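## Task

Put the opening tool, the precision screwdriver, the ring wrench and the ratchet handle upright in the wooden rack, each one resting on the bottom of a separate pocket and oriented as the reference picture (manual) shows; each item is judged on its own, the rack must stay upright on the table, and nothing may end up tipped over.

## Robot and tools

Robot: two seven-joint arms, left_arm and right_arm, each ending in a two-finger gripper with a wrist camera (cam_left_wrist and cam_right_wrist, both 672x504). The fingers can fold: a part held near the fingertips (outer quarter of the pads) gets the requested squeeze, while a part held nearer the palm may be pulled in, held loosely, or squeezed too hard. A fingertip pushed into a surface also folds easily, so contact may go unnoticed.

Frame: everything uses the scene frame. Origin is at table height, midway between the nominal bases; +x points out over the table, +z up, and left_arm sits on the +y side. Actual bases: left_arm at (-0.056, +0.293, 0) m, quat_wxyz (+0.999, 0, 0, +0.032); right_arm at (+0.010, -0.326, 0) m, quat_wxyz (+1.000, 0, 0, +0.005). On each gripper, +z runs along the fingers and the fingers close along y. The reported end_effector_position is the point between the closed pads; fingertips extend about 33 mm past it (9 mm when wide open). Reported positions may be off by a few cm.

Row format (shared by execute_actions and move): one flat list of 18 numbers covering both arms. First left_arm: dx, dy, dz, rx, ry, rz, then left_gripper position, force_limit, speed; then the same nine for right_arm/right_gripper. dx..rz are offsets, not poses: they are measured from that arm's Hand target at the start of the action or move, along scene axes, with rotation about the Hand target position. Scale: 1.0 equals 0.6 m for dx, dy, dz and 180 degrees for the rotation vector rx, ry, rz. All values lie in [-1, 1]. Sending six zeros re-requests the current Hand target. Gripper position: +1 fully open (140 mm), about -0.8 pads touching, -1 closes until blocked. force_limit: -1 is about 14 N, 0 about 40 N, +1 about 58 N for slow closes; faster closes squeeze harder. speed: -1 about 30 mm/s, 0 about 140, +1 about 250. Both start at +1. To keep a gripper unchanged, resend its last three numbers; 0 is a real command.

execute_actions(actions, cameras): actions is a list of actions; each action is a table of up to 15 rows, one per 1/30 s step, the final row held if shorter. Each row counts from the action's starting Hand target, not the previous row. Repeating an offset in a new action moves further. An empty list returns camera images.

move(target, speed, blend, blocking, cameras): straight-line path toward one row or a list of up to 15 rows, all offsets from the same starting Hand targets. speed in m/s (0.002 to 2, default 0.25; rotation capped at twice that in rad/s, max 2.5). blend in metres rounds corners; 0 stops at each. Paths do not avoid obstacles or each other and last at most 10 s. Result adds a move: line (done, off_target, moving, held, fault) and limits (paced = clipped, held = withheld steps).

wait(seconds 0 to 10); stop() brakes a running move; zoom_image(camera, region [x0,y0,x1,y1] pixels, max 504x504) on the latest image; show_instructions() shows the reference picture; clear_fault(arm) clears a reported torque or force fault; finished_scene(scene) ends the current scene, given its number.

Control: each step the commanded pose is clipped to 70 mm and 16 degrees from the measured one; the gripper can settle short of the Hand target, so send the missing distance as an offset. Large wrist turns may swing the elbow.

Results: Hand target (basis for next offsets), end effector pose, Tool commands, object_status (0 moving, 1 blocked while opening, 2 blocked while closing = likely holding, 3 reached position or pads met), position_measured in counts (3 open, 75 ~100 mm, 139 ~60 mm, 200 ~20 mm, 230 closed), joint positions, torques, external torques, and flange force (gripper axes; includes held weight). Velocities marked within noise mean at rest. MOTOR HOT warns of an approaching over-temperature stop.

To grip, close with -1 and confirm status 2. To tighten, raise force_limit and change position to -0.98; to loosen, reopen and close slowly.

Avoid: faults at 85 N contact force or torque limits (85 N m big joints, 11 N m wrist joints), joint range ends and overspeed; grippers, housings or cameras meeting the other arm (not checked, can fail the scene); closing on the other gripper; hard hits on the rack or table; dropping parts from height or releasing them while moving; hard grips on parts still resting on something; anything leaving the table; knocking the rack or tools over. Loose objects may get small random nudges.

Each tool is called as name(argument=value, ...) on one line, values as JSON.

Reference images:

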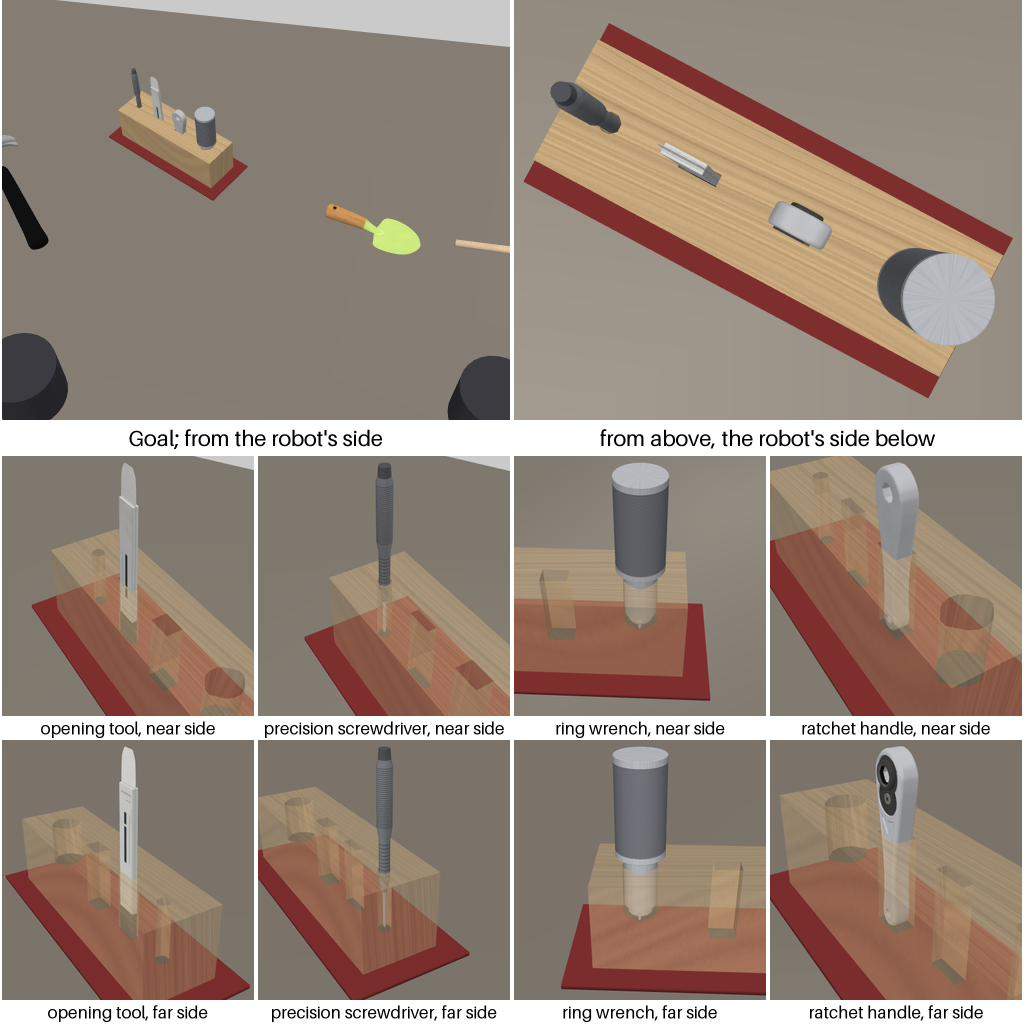

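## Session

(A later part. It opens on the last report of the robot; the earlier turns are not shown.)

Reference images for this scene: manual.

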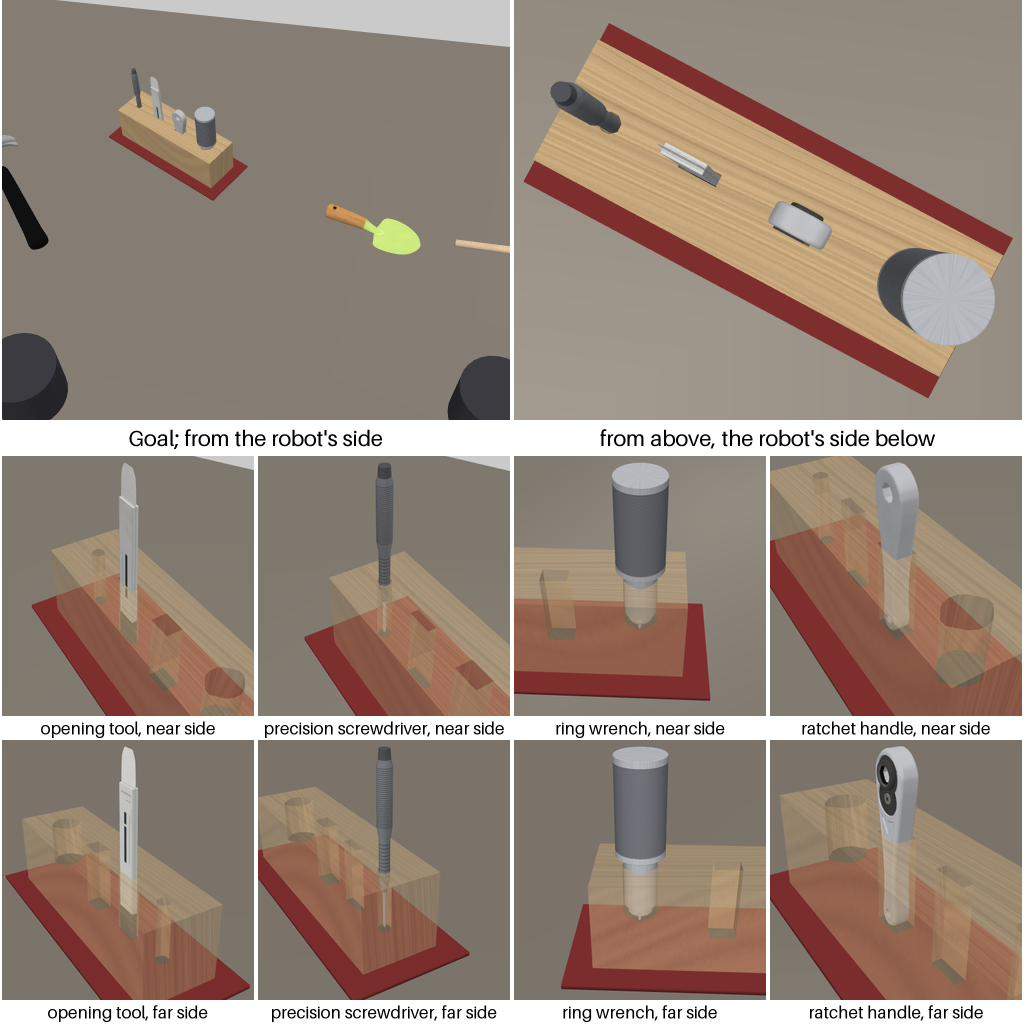

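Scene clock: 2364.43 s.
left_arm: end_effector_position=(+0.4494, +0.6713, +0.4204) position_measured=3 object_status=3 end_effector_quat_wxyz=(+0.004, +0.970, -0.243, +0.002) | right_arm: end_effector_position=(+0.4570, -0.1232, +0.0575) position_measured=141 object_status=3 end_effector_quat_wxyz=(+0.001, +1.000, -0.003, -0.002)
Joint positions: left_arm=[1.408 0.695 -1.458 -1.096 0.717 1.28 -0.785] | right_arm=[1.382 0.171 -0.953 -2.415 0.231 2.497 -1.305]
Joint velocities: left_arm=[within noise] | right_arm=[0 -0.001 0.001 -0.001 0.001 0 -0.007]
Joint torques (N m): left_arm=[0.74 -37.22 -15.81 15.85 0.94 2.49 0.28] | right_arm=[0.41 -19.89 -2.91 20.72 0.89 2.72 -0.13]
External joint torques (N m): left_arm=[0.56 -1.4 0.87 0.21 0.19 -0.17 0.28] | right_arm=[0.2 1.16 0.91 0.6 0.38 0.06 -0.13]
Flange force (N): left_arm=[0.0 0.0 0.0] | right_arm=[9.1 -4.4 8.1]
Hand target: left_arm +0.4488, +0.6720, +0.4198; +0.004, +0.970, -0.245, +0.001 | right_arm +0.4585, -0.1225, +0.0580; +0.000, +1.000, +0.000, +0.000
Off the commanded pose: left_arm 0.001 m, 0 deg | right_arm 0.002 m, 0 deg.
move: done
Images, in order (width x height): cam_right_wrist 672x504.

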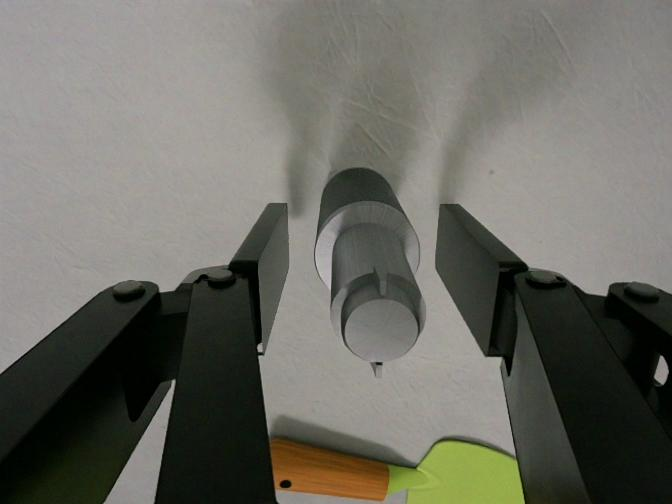

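move(target=[0,0,0,0,0,0,1,1,0,0,0,0,0,0,0,-1,-0.2,-1])

wait(seconds=1.5)

Scene clock: 2367.27 s.
left_arm: end_effector_position=(+0.4494, +0.6713, +0.4204) position_measured=3 object_status=3 end_effector_quat_wxyz=(+0.004, +0.970, -0.243, +0.002) | right_arm: end_effector_position=(+0.4572, -0.1228, +0.0576) position_measured=183 object_status=0 end_effector_quat_wxyz=(+0.001, +1.000, -0.001, -0.001)
Joint positions: left_arm=[1.408 0.695 -1.458 -1.096 0.717 1.28 -0.785] | right_arm=[1.381 0.17 -0.951 -2.414 0.231 2.498 -1.307]
Joint torques (N m): left_arm=[0.74 -37.2 -15.8 15.86 0.92 2.5 0.25] | right_arm=[0.24 -19.57 -2.99 20.28 0.64 2.71 -0.18]
External joint torques (N m): left_arm=[0.57 -1.16 0.98 0.16 0.16 -0.17 0.25] | right_arm=[0.03 1.51 0.82 0.15 0.14 0.05 -0.18]
Flange force (N): left_arm=[0.0 0.0 0.0] | right_arm=[8.3 -3.6 8.3]
Hand target: left_arm +0.4488, +0.6720, +0.4198; +0.004, +0.970, -0.245, +0.001 | right_arm +0.4585, -0.1225, +0.0580; +0.000, +1.000, +0.000, +0.000
Off the commanded pose: left_arm 0.001 m, 0 deg | right_arm 0.001 m, 0 deg.
move: done

Scene clock: 2368.77 s.
left_arm: end_effector_position=(+0.4494, +0.6713, +0.4204) position_measured=3 object_status=3 end_effector_quat_wxyz=(+0.004, +0.970, -0.243, +0.002) | right_arm: end_effector_position=(+0.4572, -0.1228, +0.0576) position_measured=183 object_status=2 end_effector_quat_wxyz=(+0.001, +1.000, -0.001, -0.001)
Joint positions: left_arm=[1.408 0.695 -1.458 -1.096 0.717 1.28 -0.785] | right_arm=[1.381 0.17 -0.951 -2.414 0.231 2.498 -1.307]
Joint torques (N m): left_arm=[0.68 -37.14 -15.79 15.85 0.93 2.47 0.25] | right_arm=[0.16 -19.56 -3.02 20.37 0.65 2.68 -0.19]
External joint torques (N m): left_arm=[0.63 -1.19 0.98 0.26 0.19 -0.19 0.25] | right_arm=[0.04 1.41 0.85 0.42 0.14 0.05 -0.19]
Flange force (N): left_arm=[0.0 0.0 0.0] | right_arm=[8.9 -3.9 8.1]
Hand target: left_arm +0.4488, +0.6720, +0.4198; +0.004, +0.970, -0.245, +0.001 | right_arm +0.4585, -0.1225, +0.0580; +0.000, +1.000, +0.000, +0.000
Tool commands: left_gripper/position=+1.0 left_gripper/force_limit=+1.0 left_gripper/speed=+0.0 right_gripper/position=-1.0 right_gripper/force_limit=-0.2 right_gripper/speed=-1.0
Off the commanded pose: left_arm 0.001 m, 0 deg | right_arm 0.001 m, 0 deg.
wait: 1.50 s; at rest by 0.17 s

move(target=[[0,0,0,0,0,0,1,1,0,0,0,0.08,0,0,0,-1,-0.2,-1],[0,0,0,0,0,0,1,1,0,0.069,-0.262,0.08,0,0,0,-1,-0.2,-1],[0,0,0,0,0,0,1,1,0,0.069,-0.262,0.012,0,0,0,-1,-0.2,-1],[0,0,0,0,0,0,1,1,0,0.069,-0.262,0.002,0,0,0,-1,-0.2,-1]], speed=[0.1,0.15,0.08,0.02], blend=[0.02,0.01,0,0])

Scene clock: 2376.23 s.
left_arm: end_effector_position=(+0.4494, +0.6713, +0.4204) position_measured=3 object_status=3 end_effector_quat_wxyz=(+0.004, +0.970, -0.243, +0.002) | right_arm: end_effector_position=(+0.4978, -0.2797, +0.0587) position_measured=183 object_status=2 end_effector_quat_wxyz=(+0.001, +1.000, -0.002, -0.002)
Joint positions: left_arm=[1.408 0.695 -1.458 -1.096 0.717 1.28 -0.785] | right_arm=[1.127 0.185 -1.027 -2.414 0.261 2.489 -1.659]
Joint velocities: left_arm=[within noise] | right_arm=[0 0 0 0 0 0.001 -0.006]
Joint torques (N m): left_arm=[0.69 -37.15 -15.8 15.78 0.94 2.48 0.27] | right_arm=[0.39 -18.5 -3.57 20.82 1 2.84 -0.21]
External joint torques (N m): left_arm=[0.65 -1.1 1.02 0.15 0.19 -0.19 0.27] | right_arm=[0.24 1 0.87 0.75 0.47 0.21 -0.21]
Flange force (N): left_arm=[0.0 0.0 0.0] | right_arm=[11.0 -1.1 9.1]
Hand target: left_arm +0.4488, +0.6720, +0.4198; +0.004, +0.970, -0.245, +0.001 | right_arm +0.4999, -0.2797, +0.0592; +0.000, +1.000, +0.000, +0.000
Off the commanded pose: left_arm 0.001 m, 0 deg | right_arm 0.002 m, 0 deg.
move: done

move(target=[0,0,0,0,0,0,1,1,0,0,0,-0.002,0,0,0,-1,-0.2,-1], speed=0.02)

Scene clock: 2378.83 s.
left_arm: end_effector_position=(+0.4494, +0.6713, +0.4204) position_measured=3 object_status=3 end_effector_quat_wxyz=(+0.004, +0.970, -0.243, +0.002) | right_arm: end_effector_position=(+0.4981, -0.2796, +0.0578) position_measured=183 object_status=2 end_effector_quat_wxyz=(+0.000, +1.000, -0.002, -0.002)
Joint positions: left_arm=[1.408 0.695 -1.458 -1.096 0.717 1.28 -0.785] | right_arm=[1.119 0.187 -1.019 -2.414 0.265 2.491 -1.662]
Joint velocities: left_arm=[within noise] | right_arm=[-0.006 0.001 0.005 0.001 -0.001 0 0.001]
Joint torques (N m): left_arm=[0.72 -37.17 -15.85 15.85 0.93 2.49 0.24] | right_arm=[0.78 -17.71 -2.97 20.51 0.99 2.98 -0.26]
External joint torques (N m): left_arm=[0.74 -1.17 0.95 0.29 0.19 -0.17 0.24] | right_arm=[0.62 1.97 1.47 0.55 0.46 0.36 -0.26]
Flange force (N): left_arm=[0.0 0.0 0.0] | right_arm=[14.3 -2.1 13.7]
Hand target: left_arm +0.4488, +0.6720, +0.4198; +0.004, +0.970, -0.245, +0.001 | right_arm +0.4999, -0.2797, +0.0580; +0.000, +1.000, +0.000, +0.000
Off the commanded pose: left_arm 0.001 m, 0 deg | right_arm 0.002 m, 0 deg.
move: done

move(target=[[0,0,0,0,0,0,1,1,0,0,0,0,0,0,0,-0.1,-0.2,-1],[0,0,0,0,0,0,1,1,0,0,0,0.25,0,0,0,-0.1,-0.2,-1]], speed=[0.1,0.12], cameras=["cam_right_wrist"])

Scene clock: 2384.13 s.
left_arm: end_effector_position=(+0.4494, +0.6713, +0.4204) position_measured=3 object_status=3 end_effector_quat_wxyz=(+0.004, +0.970, -0.243, +0.002) | right_arm: end_effector_position=(+0.5014, -0.2790, +0.2088) position_measured=141 object_status=3 end_effector_quat_wxyz=(-0.001, +1.000, +0.004, +0.002)
Joint positions: left_arm=[1.408 0.695 -1.458 -1.096 0.717 1.28 -0.785] | right_arm=[1.063 -0.259 -0.935 -2.267 -0.24 2.104 -1.302]
Joint velocities: left_arm=[within noise] | right_arm=[0 0 0.002 0 0 -0.001 0.005]
Joint torques (N m): left_arm=[0.71 -37.23 -15.8 15.91 0.92 2.48 0.25] | right_arm=[0.4 -11.55 7.57 23.28 0.81 2.32 0.16]
External joint torques (N m): left_arm=[0.42 -1.27 0.91 0.17 0.15 -0.18 0.25] | right_arm=[0.23 0.6 1.28 -0.21 0.06 -0.34 0.16]
Flange force (N): left_arm=[0.0 0.0 0.0] | right_arm=[-1.2 -2.0 -1.1]
Hand target: left_arm +0.4488, +0.6720, +0.4198; +0.004, +0.970, -0.245, +0.001 | right_arm +0.4999, -0.2797, +0.2080; +0.000, +1.000, +0.000, +0.000
Off the commanded pose: left_arm 0.001 m, 0 deg | right_arm 0.002 m, 1 deg.
move: done
Images, in order (width x height): cam_right_wrist 672x504.

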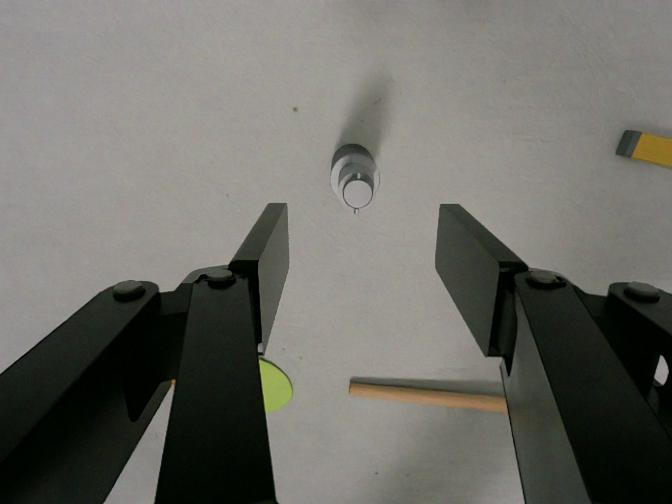

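move(target=[[0,0,0,0,0,0,1,1,0,0,0.1,0.08,0,0,-0.25,-0.1,-0.2,-1],[0,0,0,0,0,0,1,1,0,-0.009,0.2,0.08,0,0,-0.5,-0.1,-0.2,-1]], speed=0.25, blend=0.02)

move(target=[[0,0,0,0,0,0,1,1,0,0,0,-0.05,-0.153,0,0,-0.1,-0.2,-1],[0,0,0,0,0,0,1,1,0,0,0,-0.15,-0.3056,0,0,-0.1,-0.2,-1]], speed=0.2, blend=0.02, cameras=["cam_right_wrist"])

Scene clock: 2398.63 s.
left_arm: end_effector_position=(+0.4494, +0.6713, +0.4204) position_measured=3 object_status=3 end_effector_quat_wxyz=(+0.004, +0.970, -0.243, +0.002) | right_arm: end_effector_position=(+0.4938, -0.1591, +0.2565) position_measured=141 object_status=3 end_effector_quat_wxyz=(+0.000, +0.710, -0.704, -0.002)
Joint positions: left_arm=[1.408 0.695 -1.458 -1.096 0.717 1.28 -0.785] | right_arm=[0.755 -0.144 -0.416 -2.124 -0.061 1.989 0.37]
Joint velocities: left_arm=[within noise] | right_arm=[0 0 0 0 0.001 0.001 0.006]
Joint torques (N m): left_arm=[0.69 -37.19 -15.78 15.86 0.93 2.47 0.27] | right_arm=[0.38 -23.55 2.93 24.33 0.33 2.5 0.19]
External joint torques (N m): left_arm=[0.67 -1.18 1.03 0.25 0.18 -0.2 0.27] | right_arm=[0.24 1.57 1.05 -0.35 -0.36 -0.07 0.19]
Flange force (N): left_arm=[0.0 0.0 0.0] | right_arm=[-2.5 -2.1 1.3]
Hand target: left_arm +0.4488, +0.6720, +0.4198; +0.004, +0.970, -0.245, +0.001 | right_arm +0.4945, -0.1597, +0.2560; +0.000, +0.707, -0.707, +0.000
Off the commanded pose: left_arm 0.001 m, 0 deg | right_arm 0.001 m, 0 deg.
move: done

Scene clock: 2401.93 s.
left_arm: end_effector_position=(+0.4494, +0.6713, +0.4204) position_measured=3 object_status=3 end_effector_quat_wxyz=(+0.004, +0.970, -0.243, +0.002) | right_arm: end_effector_position=(+0.4949, -0.1589, +0.1656) position_measured=141 object_status=3 end_effector_quat_wxyz=(+0.326, +0.631, -0.625, +0.324)
Joint positions: left_arm=[1.408 0.695 -1.458 -1.096 0.717 1.28 -0.785] | right_arm=[0.993 0.515 -0.323 -1.732 -0.544 1.55 0.842]
Joint velocities: left_arm=[within noise] | right_arm=[-0.001 0.001 0 0 0 -0.001 0.006]
Joint torques (N m): left_arm=[0.72 -37.22 -15.81 15.81 0.93 2.49 0.26] | right_arm=[1.45 -40.12 -4.88 21.49 -0.82 -0.41 0.16]
External joint torques (N m): left_arm=[0.73 -1 1.12 0.14 0.19 -0.19 0.26] | right_arm=[1.26 2.98 0.25 0.67 0.13 -0.27 0.13]
Flange force (N): left_arm=[0.0 0.0 0.0] | right_arm=[-8.0 -7.3 -5.6]
Hand target: left_arm +0.4488, +0.6720, +0.4198; +0.004, +0.970, -0.245, +0.001 | right_arm +0.4945, -0.1597, +0.1660; +0.327, +0.627, -0.627, +0.326
Off the commanded pose: left_arm 0.001 m, 0 deg | right_arm 0.001 m, 1 deg.
move: done
Images, in order (width x height): cam_right_wrist 672x504.

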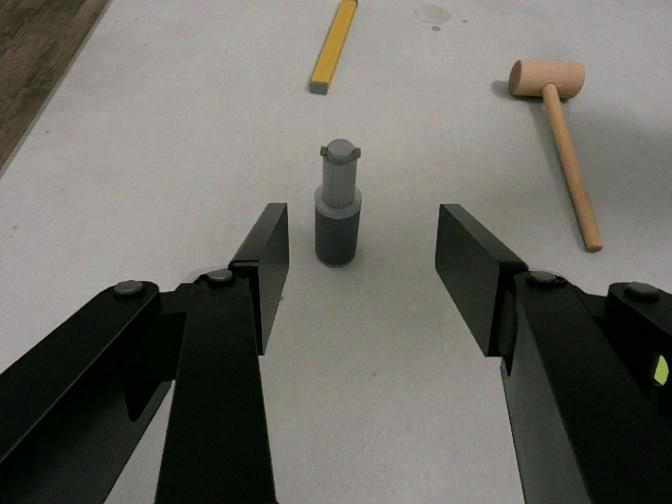

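move(target=[[0,0,0,0,0,0,1,1,0,0.0142,-0.0427,-0.1155,0,0,0,-0.1,-0.2,-1],[0,0,0,0,0,0,1,1,0,0.0142,-0.0972,-0.1538,0,0,0,-0.1,-0.2,-1]], speed=[0.15,0.08], blend=0.01, cameras=["cam_right_wrist"])

Scene clock: 2409.97 s.
left_arm: end_effector_position=(+0.4494, +0.6713, +0.4204) position_measured=3 object_status=3 end_effector_quat_wxyz=(+0.004, +0.970, -0.243, +0.002) | right_arm: end_effector_position=(+0.5017, -0.2186, +0.0737) position_measured=141 object_status=3 end_effector_quat_wxyz=(+0.330, +0.628, -0.625, +0.324)
Joint positions: left_arm=[1.408 0.695 -1.458 -1.096 0.717 1.28 -0.785] | right_arm=[0.931 0.597 -0.348 -1.878 -0.571 1.779 0.903]
Joint velocities: left_arm=[within noise] | right_arm=[0 -0.001 -0.001 -0.001 -0.001 0.003 0.004]
Joint torques (N m): left_arm=[0.66 -37.2 -15.79 15.84 0.93 2.49 0.27] | right_arm=[1.46 -40.15 -6.08 17.75 -0.94 -0.04 0.26]
External joint torques (N m): left_arm=[0.57 -1.29 0.93 0.25 0.18 -0.17 0.27] | right_arm=[1.42 2.4 0.27 -0.62 -0.27 0.21 0.23]
Flange force (N): left_arm=[0.0 0.0 0.0] | right_arm=[-4.9 -0.9 0.9]
Hand target: left_arm +0.4488, +0.6720, +0.4198; +0.004, +0.970, -0.245, +0.001 | right_arm +0.5030, -0.2180, +0.0737; +0.327, +0.627, -0.627, +0.326
Off the commanded pose: left_arm 0.001 m, 0 deg | right_arm 0.001 m, 0 deg.
move: done
Images, in order (width x height): cam_right_wrist 672x504.

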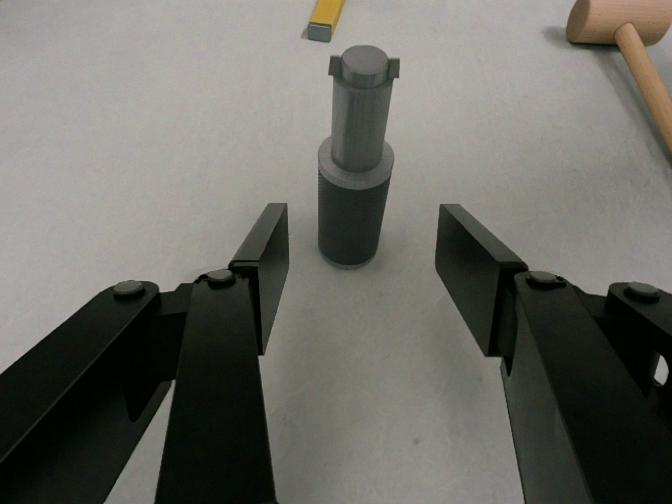

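move(target=[0,0,0,0,0,0,1,1,0,0.0005,-0.0683,-0.0478,0,0,0,-0.1,-0.2,-1], speed=0.06, cameras=["cam_right_wrist"])

Scene clock: 2416.30 s.
left_arm: end_effector_position=(+0.4494, +0.6713, +0.4204) position_measured=3 object_status=3 end_effector_quat_wxyz=(+0.004, +0.970, -0.243, +0.002) | right_arm: end_effector_position=(+0.5024, -0.2590, +0.0459) position_measured=141 object_status=3 end_effector_quat_wxyz=(+0.329, +0.628, -0.626, +0.324)
Joint positions: left_arm=[1.408 0.695 -1.458 -1.096 0.717 1.28 -0.785] | right_arm=[0.902 0.605 -0.377 -1.965 -0.606 1.89 0.923]
Joint velocities: left_arm=[within noise] | right_arm=[0 -0.001 0.001 0.002 0 0.005 0.003]
Joint torques (N m): left_arm=[0.77 -37.17 -15.81 15.86 0.92 2.5 0.26] | right_arm=[1.31 -38.47 -6.57 16.49 -0.85 -0.16 0.21]
External joint torques (N m): left_arm=[0.7 -1.2 0.96 0.25 0.17 -0.16 0.26] | right_arm=[1.19 2.88 0.22 -0.71 -0.3 0.11 0.18]
Flange force (N): left_arm=[0.0 0.0 0.0] | right_arm=[-5.7 -1.8 1.6]
Hand target: left_arm +0.4488, +0.6720, +0.4198; +0.004, +0.970, -0.245, +0.001 | right_arm +0.5033, -0.2590, +0.0450; +0.327, +0.627, -0.627, +0.326
Off the commanded pose: left_arm 0.001 m, 0 deg | right_arm 0.001 m, 0 deg.
move: done
Images, in order (width x height): cam_right_wrist 672x504.

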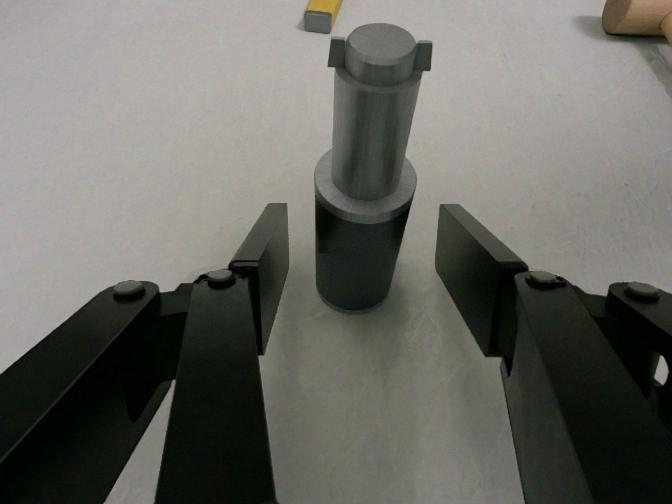

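move(target=[0,0,0,0,0,0,1,1,0,0,0,0,0,0,0,-1,-0.2,-1])

wait(seconds=1.5, cameras=["cam_right_wrist"])

Scene clock: 2421.83 s.
left_arm: end_effector_position=(+0.4494, +0.6713, +0.4204) position_measured=3 object_status=3 end_effector_quat_wxyz=(+0.004, +0.970, -0.243, +0.002) | right_arm: end_effector_position=(+0.5031, -0.2590, +0.0460) position_measured=183 object_status=0 end_effector_quat_wxyz=(+0.328, +0.628, -0.626, +0.325)
Joint positions: left_arm=[1.408 0.695 -1.458 -1.096 0.717 1.28 -0.785] | right_arm=[0.902 0.605 -0.378 -1.965 -0.607 1.891 0.925]
Joint torques (N m): left_arm=[0.7 -37.18 -15.84 15.88 0.93 2.48 0.23] | right_arm=[1.33 -38.03 -6.3 16.42 -0.49 0.05 0.2]
External joint torques (N m): left_arm=[0.54 -1.31 0.86 0.23 0.17 -0.18 0.22] | right_arm=[1.2 3.1 0.48 -0.74 0.06 0.32 0.17]
Flange force (N): left_arm=[0.0 0.0 0.0] | right_arm=[-6.8 -2.1 1.8]
Hand target: left_arm +0.4488, +0.6720, +0.4198; +0.004, +0.970, -0.245, +0.001 | right_arm +0.5033, -0.2590, +0.0450; +0.327, +0.627, -0.627, +0.326
Off the commanded pose: left_arm 0.001 m, 0 deg | right_arm 0.001 m, 0 deg.
move: done

Scene clock: 2423.33 s.
left_arm: end_effector_position=(+0.4494, +0.6713, +0.4204) position_measured=3 object_status=3 end_effector_quat_wxyz=(+0.004, +0.970, -0.243, +0.002) | right_arm: end_effector_position=(+0.5031, -0.2590, +0.0460) position_measured=183 object_status=2 end_effector_quat_wxyz=(+0.328, +0.628, -0.626, +0.325)
Joint positions: left_arm=[1.408 0.695 -1.458 -1.096 0.717 1.28 -0.785] | right_arm=[0.902 0.605 -0.378 -1.965 -0.607 1.891 0.925]
Joint torques (N m): left_arm=[0.69 -37.18 -15.81 15.89 0.94 2.48 0.22] | right_arm=[1.36 -38.03 -6.3 16.41 -0.5 0.05 0.11]
External joint torques (N m): left_arm=[0.52 -1.21 0.95 0.22 0.18 -0.18 0.22] | right_arm=[1.12 3.07 0.36 -0.67 0.04 0.32 0.09]
Flange force (N): left_arm=[0.0 0.0 0.0] | right_arm=[-6.7 -2.5 1.8]
Hand target: left_arm +0.4488, +0.6720, +0.4198; +0.004, +0.970, -0.245, +0.001 | right_arm +0.5033, -0.2590, +0.0450; +0.327, +0.627, -0.627, +0.326
Tool commands: left_gripper/position=+1.0 left_gripper/force_limit=+1.0 left_gripper/speed=+0.0 right_gripper/position=-1.0 right_gripper/force_limit=-0.2 right_gripper/speed=-1.0
Off the commanded pose: left_arm 0.001 m, 0 deg | right_arm 0.001 m, 0 deg.
wait: 1.50 s; at rest by 0.17 s
Images, in order (width x height): cam_right_wrist 672x504.

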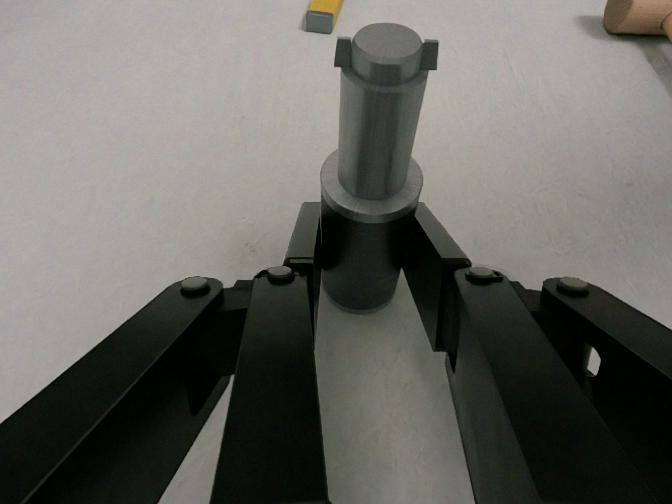

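move(target=[[0,0,0,0,0,0,1,1,0,0,0,0.15,0,0,0,-1,-0.2,-1],[0,0,0,0,0,0,1,1,0,0,-0.02,0.17,0.1667,0,0,-1,-0.2,-1],[0,0,0,0,0,0,1,1,0,0,-0.04,0.17,0.3333,0,0,-1,-0.2,-1],[0,0,0,0,0,0,1,1,0,0,-0.06,0.13,0.5,0,0,-1,-0.2,-1],[0,0,0,0,0,0,1,1,0,0,-0.06,0.02,0.5,0,0,-1,-0.2,-1]], speed=[0.1,0.2,0.2,0.2,0.08], blend=[0.02,0.02,0.02,0.01,0], cameras=["cam_right_wrist"])

Scene clock: 2440.03 s.
left_arm: end_effector_position=(+0.4494, +0.6713, +0.4204) position_measured=3 object_status=3 end_effector_quat_wxyz=(+0.004, +0.970, -0.243, +0.002) | right_arm: end_effector_position=(+0.5011, -0.2945, +0.0562) position_measured=183 object_status=2 end_effector_quat_wxyz=(-0.210, +0.673, -0.676, -0.215)
Joint positions: left_arm=[1.408 0.695 -1.458 -1.096 0.717 1.28 -0.785] | right_arm=[0.444 0.316 -0.703 -2.268 0.945 2.072 -0.9]
Joint velocities: left_arm=[within noise] | right_arm=[0 0 0.001 -0.001 0 0 -0.006]
Joint torques (N m): left_arm=[0.72 -37.2 -15.84 15.87 0.93 2.48 0.26] | right_arm=[0.46 -29.55 -4.87 20.34 1.34 0.98 -0.24]
External joint torques (N m): left_arm=[0.52 -1.11 0.96 0.13 0.17 -0.18 0.26] | right_arm=[0.27 1 0.84 1.07 0.59 0 -0.22]
Flange force (N): left_arm=[0.0 0.0 0.0] | right_arm=[3.8 -7.2 4.0]
Hand target: left_arm +0.4488, +0.6720, +0.4198; +0.004, +0.970, -0.245, +0.001 | right_arm +0.5033, -0.2950, +0.0570; -0.212, +0.675, -0.674, -0.212
Off the commanded pose: left_arm 0.001 m, 0 deg | right_arm 0.002 m, 1 deg.
move: done
Images, in order (width x height): cam_right_wrist 672x504.

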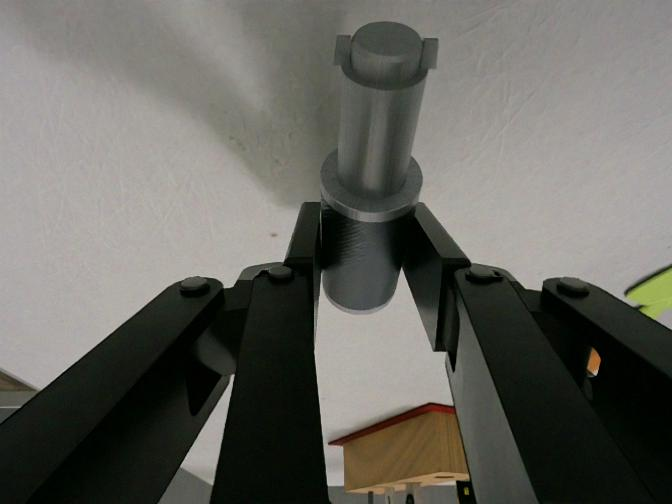

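move(target=[[0,0,0,0,0,0,1,1,0,0,0,-0.025,0,0,0,-1,-0.2,-1],[0,0,0,0,0,0,1,1,0,0,0,-0.029,0,0,0,-1,-0.2,-1]], speed=[0.05,0.02])

move(target=[0,0,0,0,0,0,1,1,0,0,0,-0.003,0,0,0,-1,-0.2,-1], speed=0.02)

move(target=[0,0,0,0,0,0,1,1,0,0,0,-0.003,0,0,0,-1,-0.2,-1], speed=0.02)

Scene clock: 2445.63 s.
left_arm: end_effector_position=(+0.4494, +0.6713, +0.4204) position_measured=3 object_status=3 end_effector_quat_wxyz=(+0.004, +0.970, -0.243, +0.002) | right_arm: end_effector_position=(+0.5013, -0.2944, +0.0393) position_measured=183 object_status=2 end_effector_quat_wxyz=(-0.210, +0.673, -0.676, -0.215)
Joint positions: left_arm=[1.408 0.695 -1.458 -1.096 0.717 1.28 -0.785] | right_arm=[0.426 0.359 -0.68 -2.262 0.984 2.081 -0.938]
Joint velocities: left_arm=[within noise] | right_arm=[0.001 0 0 0 0.001 0 -0.007]
Joint torques (N m): left_arm=[0.73 -37.19 -15.86 15.86 0.94 2.5 0.28] | right_arm=[0.37 -30.19 -5.49 19.76 1.33 0.95 -0.26]
External joint torques (N m): left_arm=[0.6 -1.29 0.87 0.23 0.19 -0.16 0.28] | right_arm=[0.15 1.44 0.8 1.17 0.63 0.02 -0.24]
Flange force (N): left_arm=[0.0 0.0 0.0] | right_arm=[5.1 -8.2 4.9]
Hand target: left_arm +0.4488, +0.6720, +0.4198; +0.004, +0.970, -0.245, +0.001 | right_arm +0.5033, -0.2950, +0.0396; -0.212, +0.675, -0.674, -0.212
Off the commanded pose: left_arm 0.001 m, 0 deg | right_arm 0.002 m, 0 deg.
move: done

Scene clock: 2446.33 s.
left_arm: end_effector_position=(+0.4494, +0.6713, +0.4204) position_measured=3 object_status=3 end_effector_quat_wxyz=(+0.004, +0.970, -0.243, +0.002) | right_arm: end_effector_position=(+0.5013, -0.2944, +0.0375) position_measured=183 object_status=2 end_effector_quat_wxyz=(-0.210, +0.673, -0.676, -0.215)
Joint positions: left_arm=[1.408 0.695 -1.458 -1.096 0.717 1.28 -0.785] | right_arm=[0.424 0.364 -0.678 -2.262 0.988 2.082 -0.942]
Joint torques (N m): left_arm=[0.75 -37.19 -15.83 15.82 0.93 2.5 0.26] | right_arm=[0.24 -30.24 -5.73 19.64 1.3 0.93 -0.2]
External joint torques (N m): left_arm=[0.6 -1.14 0.95 0.13 0.17 -0.17 0.26] | right_arm=[0.01 1.67 0.64 0.98 0.59 0 -0.18]
Flange force (N): left_arm=[0.0 0.0 0.0] | right_arm=[5.5 -8.2 4.9]
Hand target: left_arm +0.4488, +0.6720, +0.4198; +0.004, +0.970, -0.245, +0.001 | right_arm +0.5033, -0.2950, +0.0378; -0.212, +0.675, -0.674, -0.212
Off the commanded pose: left_arm 0.001 m, 0 deg | right_arm 0.002 m, 0 deg.
move: done

Scene clock: 2447.03 s.
left_arm: end_effector_position=(+0.4494, +0.6713, +0.4204) position_measured=3 object_status=3 end_effector_quat_wxyz=(+0.004, +0.970, -0.243, +0.002) | right_arm: end_effector_position=(+0.5017, -0.2942, +0.0365) position_measured=183 object_status=2 end_effector_quat_wxyz=(-0.211, +0.673, -0.676, -0.215)
Joint positions: left_arm=[1.408 0.695 -1.458 -1.096 0.717 1.28 -0.785] | right_arm=[0.422 0.367 -0.676 -2.26 0.993 2.082 -0.945]
Joint torques (N m): left_arm=[0.68 -37.26 -15.83 15.82 0.92 2.48 0.26] | right_arm=[0.9 -29.64 -5.43 19.39 1.31 1.04 -0.25]
External joint torques (N m): left_arm=[0.48 -1.28 0.91 0.12 0.16 -0.18 0.26] | right_arm=[0.65 2.29 0.95 0.78 0.6 0.12 -0.24]
Flange force (N): left_arm=[0.0 0.0 0.0] | right_arm=[5.6 -8.5 6.7]
Hand target: left_arm +0.4488, +0.6720, +0.4198; +0.004, +0.970, -0.245, +0.001 | right_arm +0.5033, -0.2950, +0.0360; -0.212, +0.675, -0.674, -0.212
Off the commanded pose: left_arm 0.001 m, 0 deg | right_arm 0.002 m, 0 deg.
move: done

move(target=[0,0,0,0,0,0,1,1,0,0,0,0,0,0,0,-0.1,-0.2,-1], cameras=["cam_right_wrist"])

Scene clock: 2450.33 s.
left_arm: end_effector_position=(+0.4494, +0.6713, +0.4204) position_measured=3 object_status=3 end_effector_quat_wxyz=(+0.004, +0.970, -0.243, +0.002) | right_arm: end_effector_position=(+0.5021, -0.2941, +0.0366) position_measured=141 object_status=0 end_effector_quat_wxyz=(-0.212, +0.673, -0.675, -0.215)
Joint positions: left_arm=[1.408 0.695 -1.458 -1.096 0.717 1.28 -0.785] | right_arm=[0.422 0.367 -0.676 -2.26 0.993 2.082 -0.947]
Joint torques (N m): left_arm=[0.7 -37.19 -15.78 15.82 0.92 2.49 0.24] | right_arm=[0.55 -29.61 -5.64 19.15 1.18 1.02 -0.23]
External joint torques (N m): left_arm=[0.45 -1.24 0.94 0.09 0.15 -0.17 0.24] | right_arm=[0.32 2.3 0.77 0.58 0.48 0.09 -0.22]
Flange force (N): left_arm=[0.0 0.0 0.0] | right_arm=[5.9 -7.9 6.2]
Hand target: left_arm +0.4488, +0.6720, +0.4198; +0.004, +0.970, -0.245, +0.001 | right_arm +0.5033, -0.2950, +0.0360; -0.212, +0.675, -0.674, -0.212
Off the commanded pose: left_arm 0.001 m, 0 deg | right_arm 0.002 m, 0 deg.
move: done
Images, in order (width x height): cam_right_wrist 672x504.

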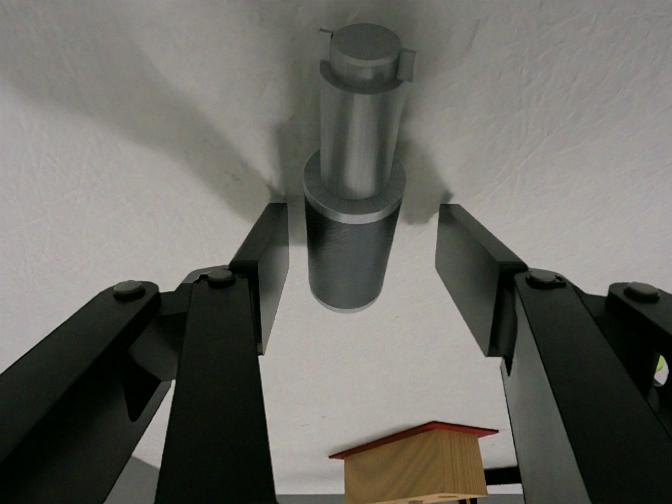

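move(target=[[0,0,0,0,0,0,1,1,0,0,-0.067,0.0956,0,0,0,-0.1,-0.2,-1],[0,0,0,0,0,0,1,1,0,0,0,0.32,-0.1944,0,0,-0.1,-0.2,-1]], speed=[0.06,0.2], blend=0.01, cameras=["cam_right_wrist"])

Scene clock: 2471.00 s.
left_arm: end_effector_position=(+0.4494, +0.6713, +0.4204) position_measured=3 object_status=3 end_effector_quat_wxyz=(+0.004, +0.970, -0.243, +0.002) | right_arm: end_effector_position=(+0.5042, -0.2940, +0.2287) position_measured=141 object_status=3 end_effector_quat_wxyz=(-0.003, +0.710, -0.704, +0.000)
Joint positions: left_arm=[1.408 0.695 -1.458 -1.096 0.717 1.28 -0.785] | right_arm=[0.541 -0.185 -0.467 -2.234 -0.091 2.07 0.126]
Joint velocities: left_arm=[within noise] | right_arm=[0 0 0.001 -0.001 -0.001 0 0.007]
Joint torques (N m): left_arm=[0.68 -37.18 -15.79 15.83 0.92 2.48 0.2] | right_arm=[0.32 -20.95 3.63 25.03 0.32 2.22 0.11]
External joint torques (N m): left_arm=[0.45 -1.41 0.83 0.17 0.16 -0.18 0.2] | right_arm=[0.21 1.89 1.1 0.8 -0.34 -0.37 0.11]
Flange force (N): left_arm=[0.0 0.0 0.0] | right_arm=[-2.1 -7.5 -0.9]
Hand target: left_arm +0.4488, +0.6720, +0.4198; +0.004, +0.970, -0.245, +0.001 | right_arm +0.5033, -0.2950, +0.2280; +0.000, +0.707, -0.707, +0.000
Off the commanded pose: left_arm 0.001 m, 0 deg | right_arm 0.001 m, 1 deg.
move: done
Images, in order (width x height): cam_right_wrist 672x504.

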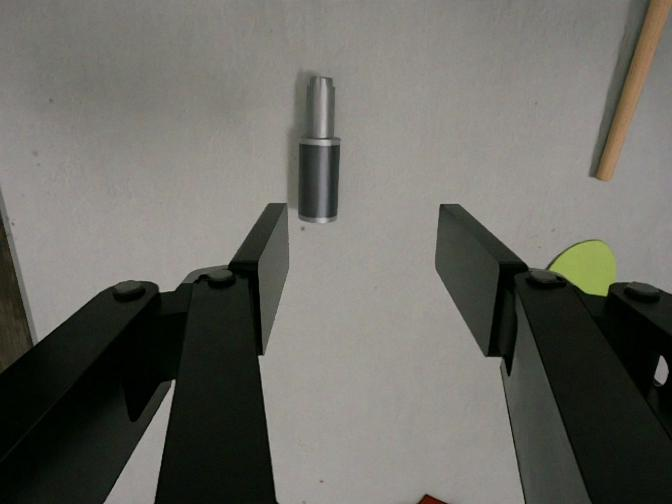

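zoom_image(camera="cam_right_wrist", region=[250, 40, 400, 240])

Scaled by 2.520 from the camera's 672x504 image, which has a finer 960x720 frame.

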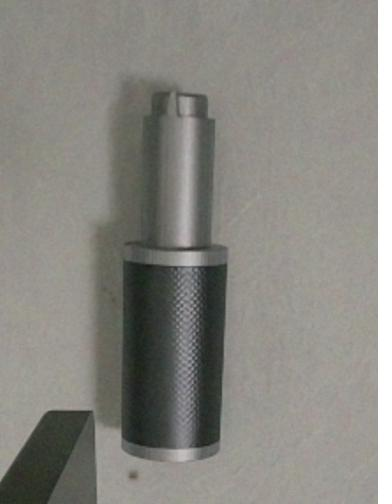

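move(target=[[0,0,0,0,0,0,1,1,0,0.0403,0.0283,-0.2,0,0,0,-0.1,-0.2,-1],[0,0,0,0,0,0,1,1,0,0.0403,0.0283,-0.27,0,0,0,-0.1,-0.2,-1]], speed=[0.2,0.08], cameras=["cam_right_wrist"])

Scene clock: 2502.63 s.
left_arm: end_effector_position=(+0.4494, +0.6713, +0.4204) position_measured=3 object_status=3 end_effector_quat_wxyz=(+0.004, +0.970, -0.243, +0.002) | right_arm: end_effector_position=(+0.5264, -0.2781, +0.0664) position_measured=141 object_status=3 end_effector_quat_wxyz=(+0.002, +0.705, -0.709, +0.000)
Joint positions: left_arm=[1.408 0.695 -1.458 -1.096 0.717 1.28 -0.785] | right_arm=[0.538 0.163 -0.453 -2.32 0.111 2.461 0.018]
Joint velocities: left_arm=[within noise] | right_arm=[0 -0.002 0 0.001 0.001 0.001 -0.005]
Joint torques (N m): left_arm=[0.71 -37.19 -15.81 15.83 0.91 2.48 0.25] | right_arm=[0.39 -28.88 -0.86 21.02 0.95 2.64 -0.3]
External joint torques (N m): left_arm=[0.56 -1.44 0.84 0.24 0.16 -0.17 0.25] | right_arm=[0.28 2.42 1.1 0.24 0.48 0.05 -0.3]
Flange force (N): left_arm=[0.0 0.0 0.0] | right_arm=[-1.1 -8.8 7.0]
Hand target: left_arm +0.4488, +0.6720, +0.4198; +0.004, +0.970, -0.245, +0.001 | right_arm +0.5275, -0.2780, +0.0660; +0.000, +0.707, -0.707, +0.000
Off the commanded pose: left_arm 0.001 m, 0 deg | right_arm 0.001 m, 0 deg.
move: done
Images, in order (width x height): cam_right_wrist 672x504.

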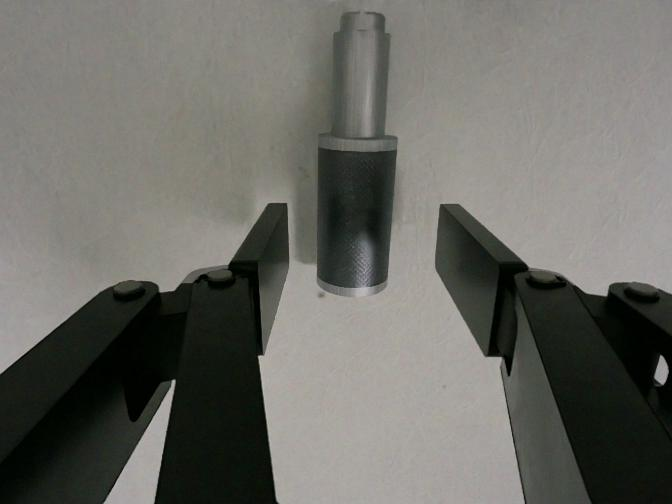

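move(target=[[0,0,0,0,0,0,1,1,0,0.0025,0,-0.04,0,0,0,-0.1,-0.2,-1],[0,0,0,0,0,0,1,1,0,0.0025,0,-0.04,0,0,0,-0.36,-0.2,-1]], speed=[0.05,0.05], cameras=["cam_right_wrist"])

Scene clock: 2512.30 s.
left_arm: end_effector_position=(+0.4494, +0.6713, +0.4204) position_measured=3 object_status=3 end_effector_quat_wxyz=(+0.004, +0.970, -0.243, +0.002) | right_arm: end_effector_position=(+0.5281, -0.2780, +0.0424) position_measured=174 object_status=0 end_effector_quat_wxyz=(+0.001, +0.706, -0.708, -0.001)
Joint positions: left_arm=[1.408 0.695 -1.458 -1.096 0.717 1.28 -0.785] | right_arm=[0.518 0.221 -0.428 -2.321 0.154 2.514 -0.014]
Joint torques (N m): left_arm=[0.75 -37.24 -15.8 15.84 0.93 2.49 0.27] | right_arm=[0.59 -30.4 -1.12 20.04 0.73 2.66 -0.2]
External joint torques (N m): left_arm=[0.66 -1.25 0.98 0.19 0.18 -0.18 0.27] | right_arm=[0.47 2.22 1.43 0.03 0.29 0.07 -0.2]
Flange force (N): left_arm=[0.0 0.0 0.0] | right_arm=[-1.5 -6.5 6.9]
Hand target: left_arm +0.4488, +0.6720, +0.4198; +0.004, +0.970, -0.245, +0.001 | right_arm +0.5290, -0.2780, +0.0420; +0.000, +0.707, -0.707, +0.000
Off the commanded pose: left_arm 0.001 m, 0 deg | right_arm 0.001 m, 0 deg.
move: done
Images, in order (width x height): cam_right_wrist 672x504.

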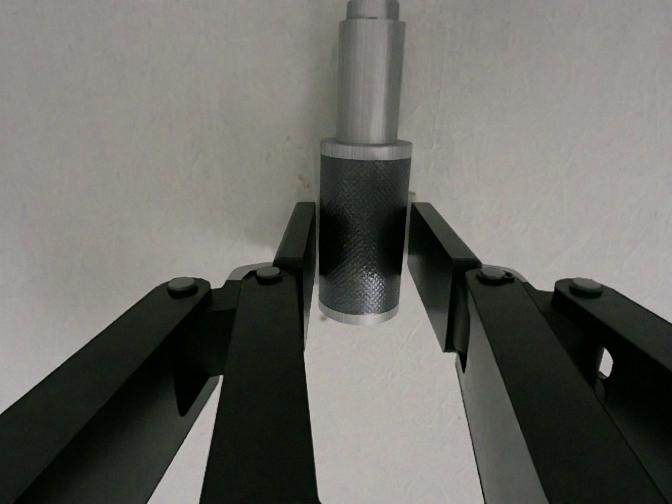

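move(target=[0,0,0,0,0,0,1,1,0,-0.0433,0,0,0,0,0,-0.36,-0.2,-1], speed=0.03, cameras=["cam_right_wrist"])

Scene clock: 2518.07 s.
left_arm: end_effector_position=(+0.4494, +0.6713, +0.4204) position_measured=3 object_status=3 end_effector_quat_wxyz=(+0.004, +0.970, -0.243, +0.002) | right_arm: end_effector_position=(+0.5019, -0.2779, +0.0413) position_measured=174 object_status=3 end_effector_quat_wxyz=(+0.001, +0.709, -0.705, -0.002)
Joint positions: left_arm=[1.408 0.695 -1.458 -1.096 0.717 1.28 -0.785] | right_arm=[0.538 0.158 -0.442 -2.411 0.122 2.546 0.002]
Joint velocities: left_arm=[within noise] | right_arm=[0.001 0 -0.002 0.001 0 0 0.006]
Joint torques (N m): left_arm=[0.74 -37.22 -15.85 15.8 0.93 2.48 0.27] | right_arm=[1.45 -28.8 -1.3 18.97 0.06 2.71 0.16]
External joint torques (N m): left_arm=[0.61 -1.25 0.9 0.14 0.17 -0.18 0.27] | right_arm=[1.22 1.23 0.37 -0.6 -0.35 0.13 0.16]
Flange force (N): left_arm=[0.0 0.0 0.0] | right_arm=[-2.1 0.4 2.2]
Hand target: left_arm +0.4488, +0.6720, +0.4198; +0.004, +0.970, -0.245, +0.001 | right_arm +0.5030, -0.2780, +0.0420; +0.000, +0.707, -0.707, +0.000
Off the commanded pose: left_arm 0.001 m, 0 deg | right_arm 0.001 m, 0 deg.
move: done
Images, in order (width x height): cam_right_wrist 672x504.

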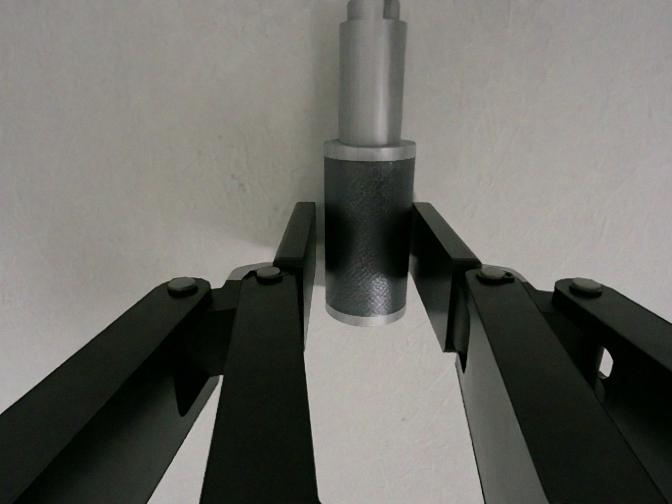

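zoom_image(camera="cam_right_wrist", region=[300, 0, 450, 160])

Scaled by 3.150 from the camera's 672x504 image, which has a finer 960x720 frame.

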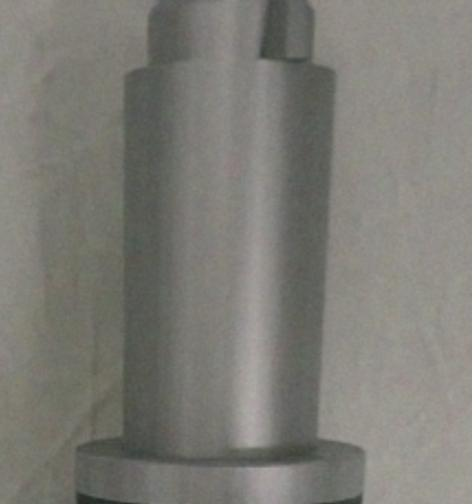

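move(target=[0,0,0,0,0,0,1,1,0,-0.03,0,0,0,0,0,-0.36,-0.2,-1], speed=0.02, cameras=["cam_right_wrist"])

zoom_image(camera="cam_right_wrist", region=[300, 0, 450, 160])

Scene clock: 2527.87 s.
left_arm: end_effector_position=(+0.4494, +0.6713, +0.4204) position_measured=3 object_status=3 end_effector_quat_wxyz=(+0.004, +0.970, -0.243, +0.002) | right_arm: end_effector_position=(+0.4852, -0.2778, +0.0421) position_measured=174 object_status=3 end_effector_quat_wxyz=(+0.000, +0.709, -0.705, -0.001)
Joint positions: left_arm=[1.408 0.695 -1.458 -1.096 0.717 1.28 -0.785] | right_arm=[0.552 0.111 -0.453 -2.471 0.091 2.567 0.028]
Joint velocities: left_arm=[within noise] | right_arm=[0.001 0 0 0.002 0 -0.001 0.004]
Joint torques (N m): left_arm=[0.69 -37.23 -15.84 15.86 0.94 2.49 0.28] | right_arm=[1.37 -26.67 -1 18.17 0.06 2.45 0.1]
External joint torques (N m): left_arm=[0.56 -1.21 0.94 0.2 0.19 -0.17 0.28] | right_arm=[1.25 1.49 0.19 -1.04 -0.34 -0.12 0.1]
Flange force (N): left_arm=[0.0 0.0 0.0] | right_arm=[-1.9 0.8 2.6]
Hand target: left_arm +0.4488, +0.6720, +0.4198; +0.004, +0.970, -0.245, +0.001 | right_arm +0.4850, -0.2780, +0.0420; +0.000, +0.707, -0.707, +0.000
Off the commanded pose: left_arm 0.001 m, 0 deg | right_arm 0.000 m, 0 deg.
move: done
Images, in order (width x height): cam_right_wrist 672x504.

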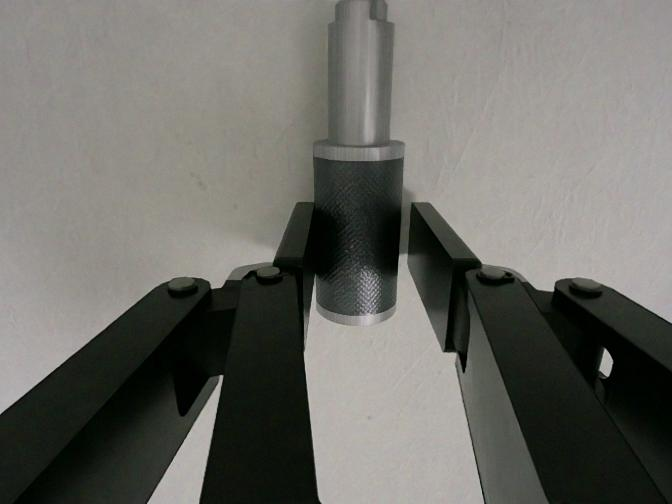

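Scaled by 3.150 from the camera's 672x504 image, which has a finer 960x720 frame.

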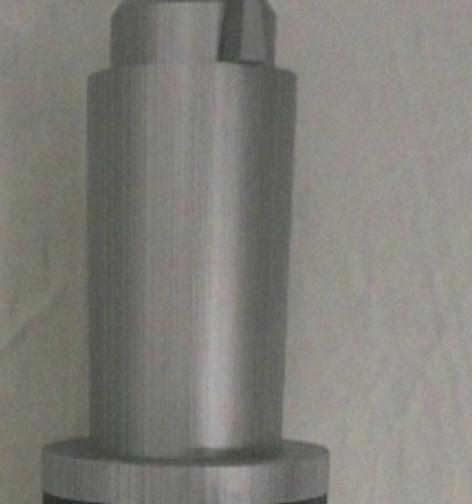

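move(target=[0,0,0,0,0,0,1,1,0,0,0,0,0,0,0,-1,-0.2,-1])

wait(seconds=1.5)

move(target=[[0,0,0,0,0,0,1,1,0,0,0,0.15,0,0,0,-1,-0.2,-1],[0,0,0,0,0,0,1,1,0,0.025,0.22,0.2,0,0,-0.222,-1,-0.2,-1],[0,0,0,0,0,0,1,1,0,0.025,0.22,0.02,0,0,-0.222,-1,-0.2,-1]], speed=[0.1,0.2,0.08], blend=[0.02,0.01,0], cameras=["cam_right_wrist"])

Scene clock: 2553.63 s.
left_arm: end_effector_position=(+0.4494, +0.6713, +0.4204) position_measured=3 object_status=3 end_effector_quat_wxyz=(+0.004, +0.970, -0.243, +0.002) | right_arm: end_effector_position=(+0.4856, -0.2777, +0.0425) position_measured=183 object_status=0 end_effector_quat_wxyz=(-0.001, +0.709, -0.706, +0.000)
Joint positions: left_arm=[1.408 0.695 -1.458 -1.096 0.717 1.28 -0.785] | right_arm=[0.552 0.11 -0.453 -2.471 0.091 2.568 0.03]
Joint torques (N m): left_arm=[0.72 -37.22 -15.8 15.85 0.93 2.48 0.28] | right_arm=[1.32 -26.22 -0.79 18.23 0.06 2.32 0.13]
External joint torques (N m): left_arm=[0.5 -1.4 0.86 0.21 0.17 -0.17 0.28] | right_arm=[1.19 1.94 0.39 -1.07 -0.35 -0.27 0.13]
Flange force (N): left_arm=[0.0 0.0 0.0] | right_arm=[-2.1 -0.5 3.5]
Hand target: left_arm +0.4488, +0.6720, +0.4198; +0.004, +0.970, -0.245, +0.001 | right_arm +0.4850, -0.2780, +0.0420; +0.000, +0.707, -0.707, +0.000
Off the commanded pose: left_arm 0.001 m, 0 deg | right_arm 0.001 m, 0 deg.
move: done

Scene clock: 2555.13 s.
left_arm: end_effector_position=(+0.4494, +0.6713, +0.4204) position_measured=3 object_status=3 end_effector_quat_wxyz=(+0.004, +0.970, -0.243, +0.002) | right_arm: end_effector_position=(+0.4856, -0.2777, +0.0425) position_measured=183 object_status=2 end_effector_quat_wxyz=(-0.001, +0.709, -0.706, +0.000)
Joint positions: left_arm=[1.408 0.695 -1.458 -1.096 0.717 1.28 -0.785] | right_arm=[0.552 0.11 -0.453 -2.471 0.091 2.568 0.03]
Joint torques (N m): left_arm=[0.72 -37.19 -15.81 15.88 0.92 2.47 0.23] | right_arm=[1.27 -26.25 -0.86 18.24 0.06 2.31 0.19]
External joint torques (N m): left_arm=[0.49 -1.33 0.86 0.19 0.16 -0.19 0.23] | right_arm=[1.13 1.96 0.31 -1.1 -0.34 -0.28 0.19]
Flange force (N): left_arm=[0.0 0.0 0.0] | right_arm=[-2.1 -0.4 3.4]
Hand target: left_arm +0.4488, +0.6720, +0.4198; +0.004, +0.970, -0.245, +0.001 | right_arm +0.4850, -0.2780, +0.0420; +0.000, +0.707, -0.707, +0.000
Tool commands: left_gripper/position=+1.0 left_gripper/force_limit=+1.0 left_gripper/speed=+0.0 right_gripper/position=-1.0 right_gripper/force_limit=-0.2 right_gripper/speed=-1.0
Off the commanded pose: left_arm 0.001 m, 0 deg | right_arm 0.001 m, 0 deg.
wait: 1.50 s; at rest by 0.17 s

Scene clock: 2559.83 s.
left_arm: end_effector_position=(+0.4494, +0.6713, +0.4204) position_measured=3 object_status=3 end_effector_quat_wxyz=(+0.004, +0.970, -0.243, +0.002) | right_arm: end_effector_position=(+0.4978, -0.1470, +0.0532) position_measured=183 object_status=2 end_effector_quat_wxyz=(-0.003, -0.421, +0.907, -0.001)
Joint positions: left_arm=[1.408 0.695 -1.458 -1.096 0.717 1.28 -0.785] | right_arm=[0.606 0.184 -0.261 -2.318 0.075 2.488 1]
Joint velocities: left_arm=[within noise] | right_arm=[-0.001 -0.002 0 -0.001 0.001 0.005 -0.004]
Joint torques (N m): left_arm=[0.64 -37.24 -15.8 15.82 0.93 2.48 0.25] | right_arm=[0.35 -31.69 -0.07 21.18 0.93 2.77 -0.21]
External joint torques (N m): left_arm=[0.52 -1.26 0.97 0.16 0.18 -0.18 0.25] | right_arm=[0.22 1.69 1.1 0.94 0.47 0.3 -0.21]
Flange force (N): left_arm=[0.0 0.0 0.0] | right_arm=[-7.1 -3.5 5.0]
Hand target: left_arm +0.4488, +0.6720, +0.4198; +0.004, +0.970, -0.245, +0.001 | right_arm +0.5000, -0.1460, +0.0540; +0.000, -0.423, +0.906, +0.000
Off the commanded pose: left_arm 0.001 m, 0 deg | right_arm 0.003 m, 0 deg.
move: done
Images, in order (width x height): cam_right_wrist 672x504.

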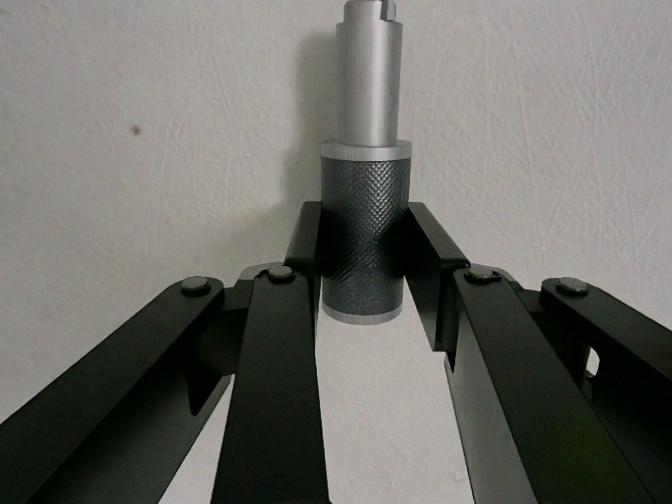

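zoom_image(camera="cam_right_wrist", region=[310, 0, 430, 100])

Scaled by 4.200 from the camera's 672x504 image, which has a finer 960x720 frame.

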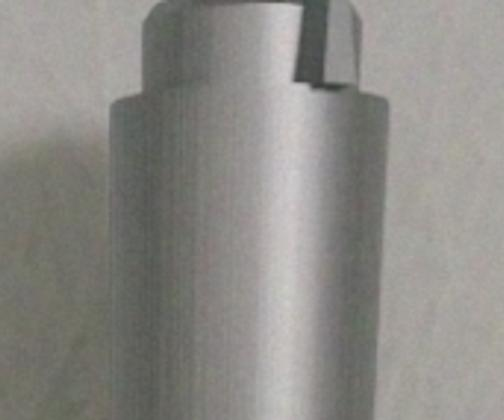

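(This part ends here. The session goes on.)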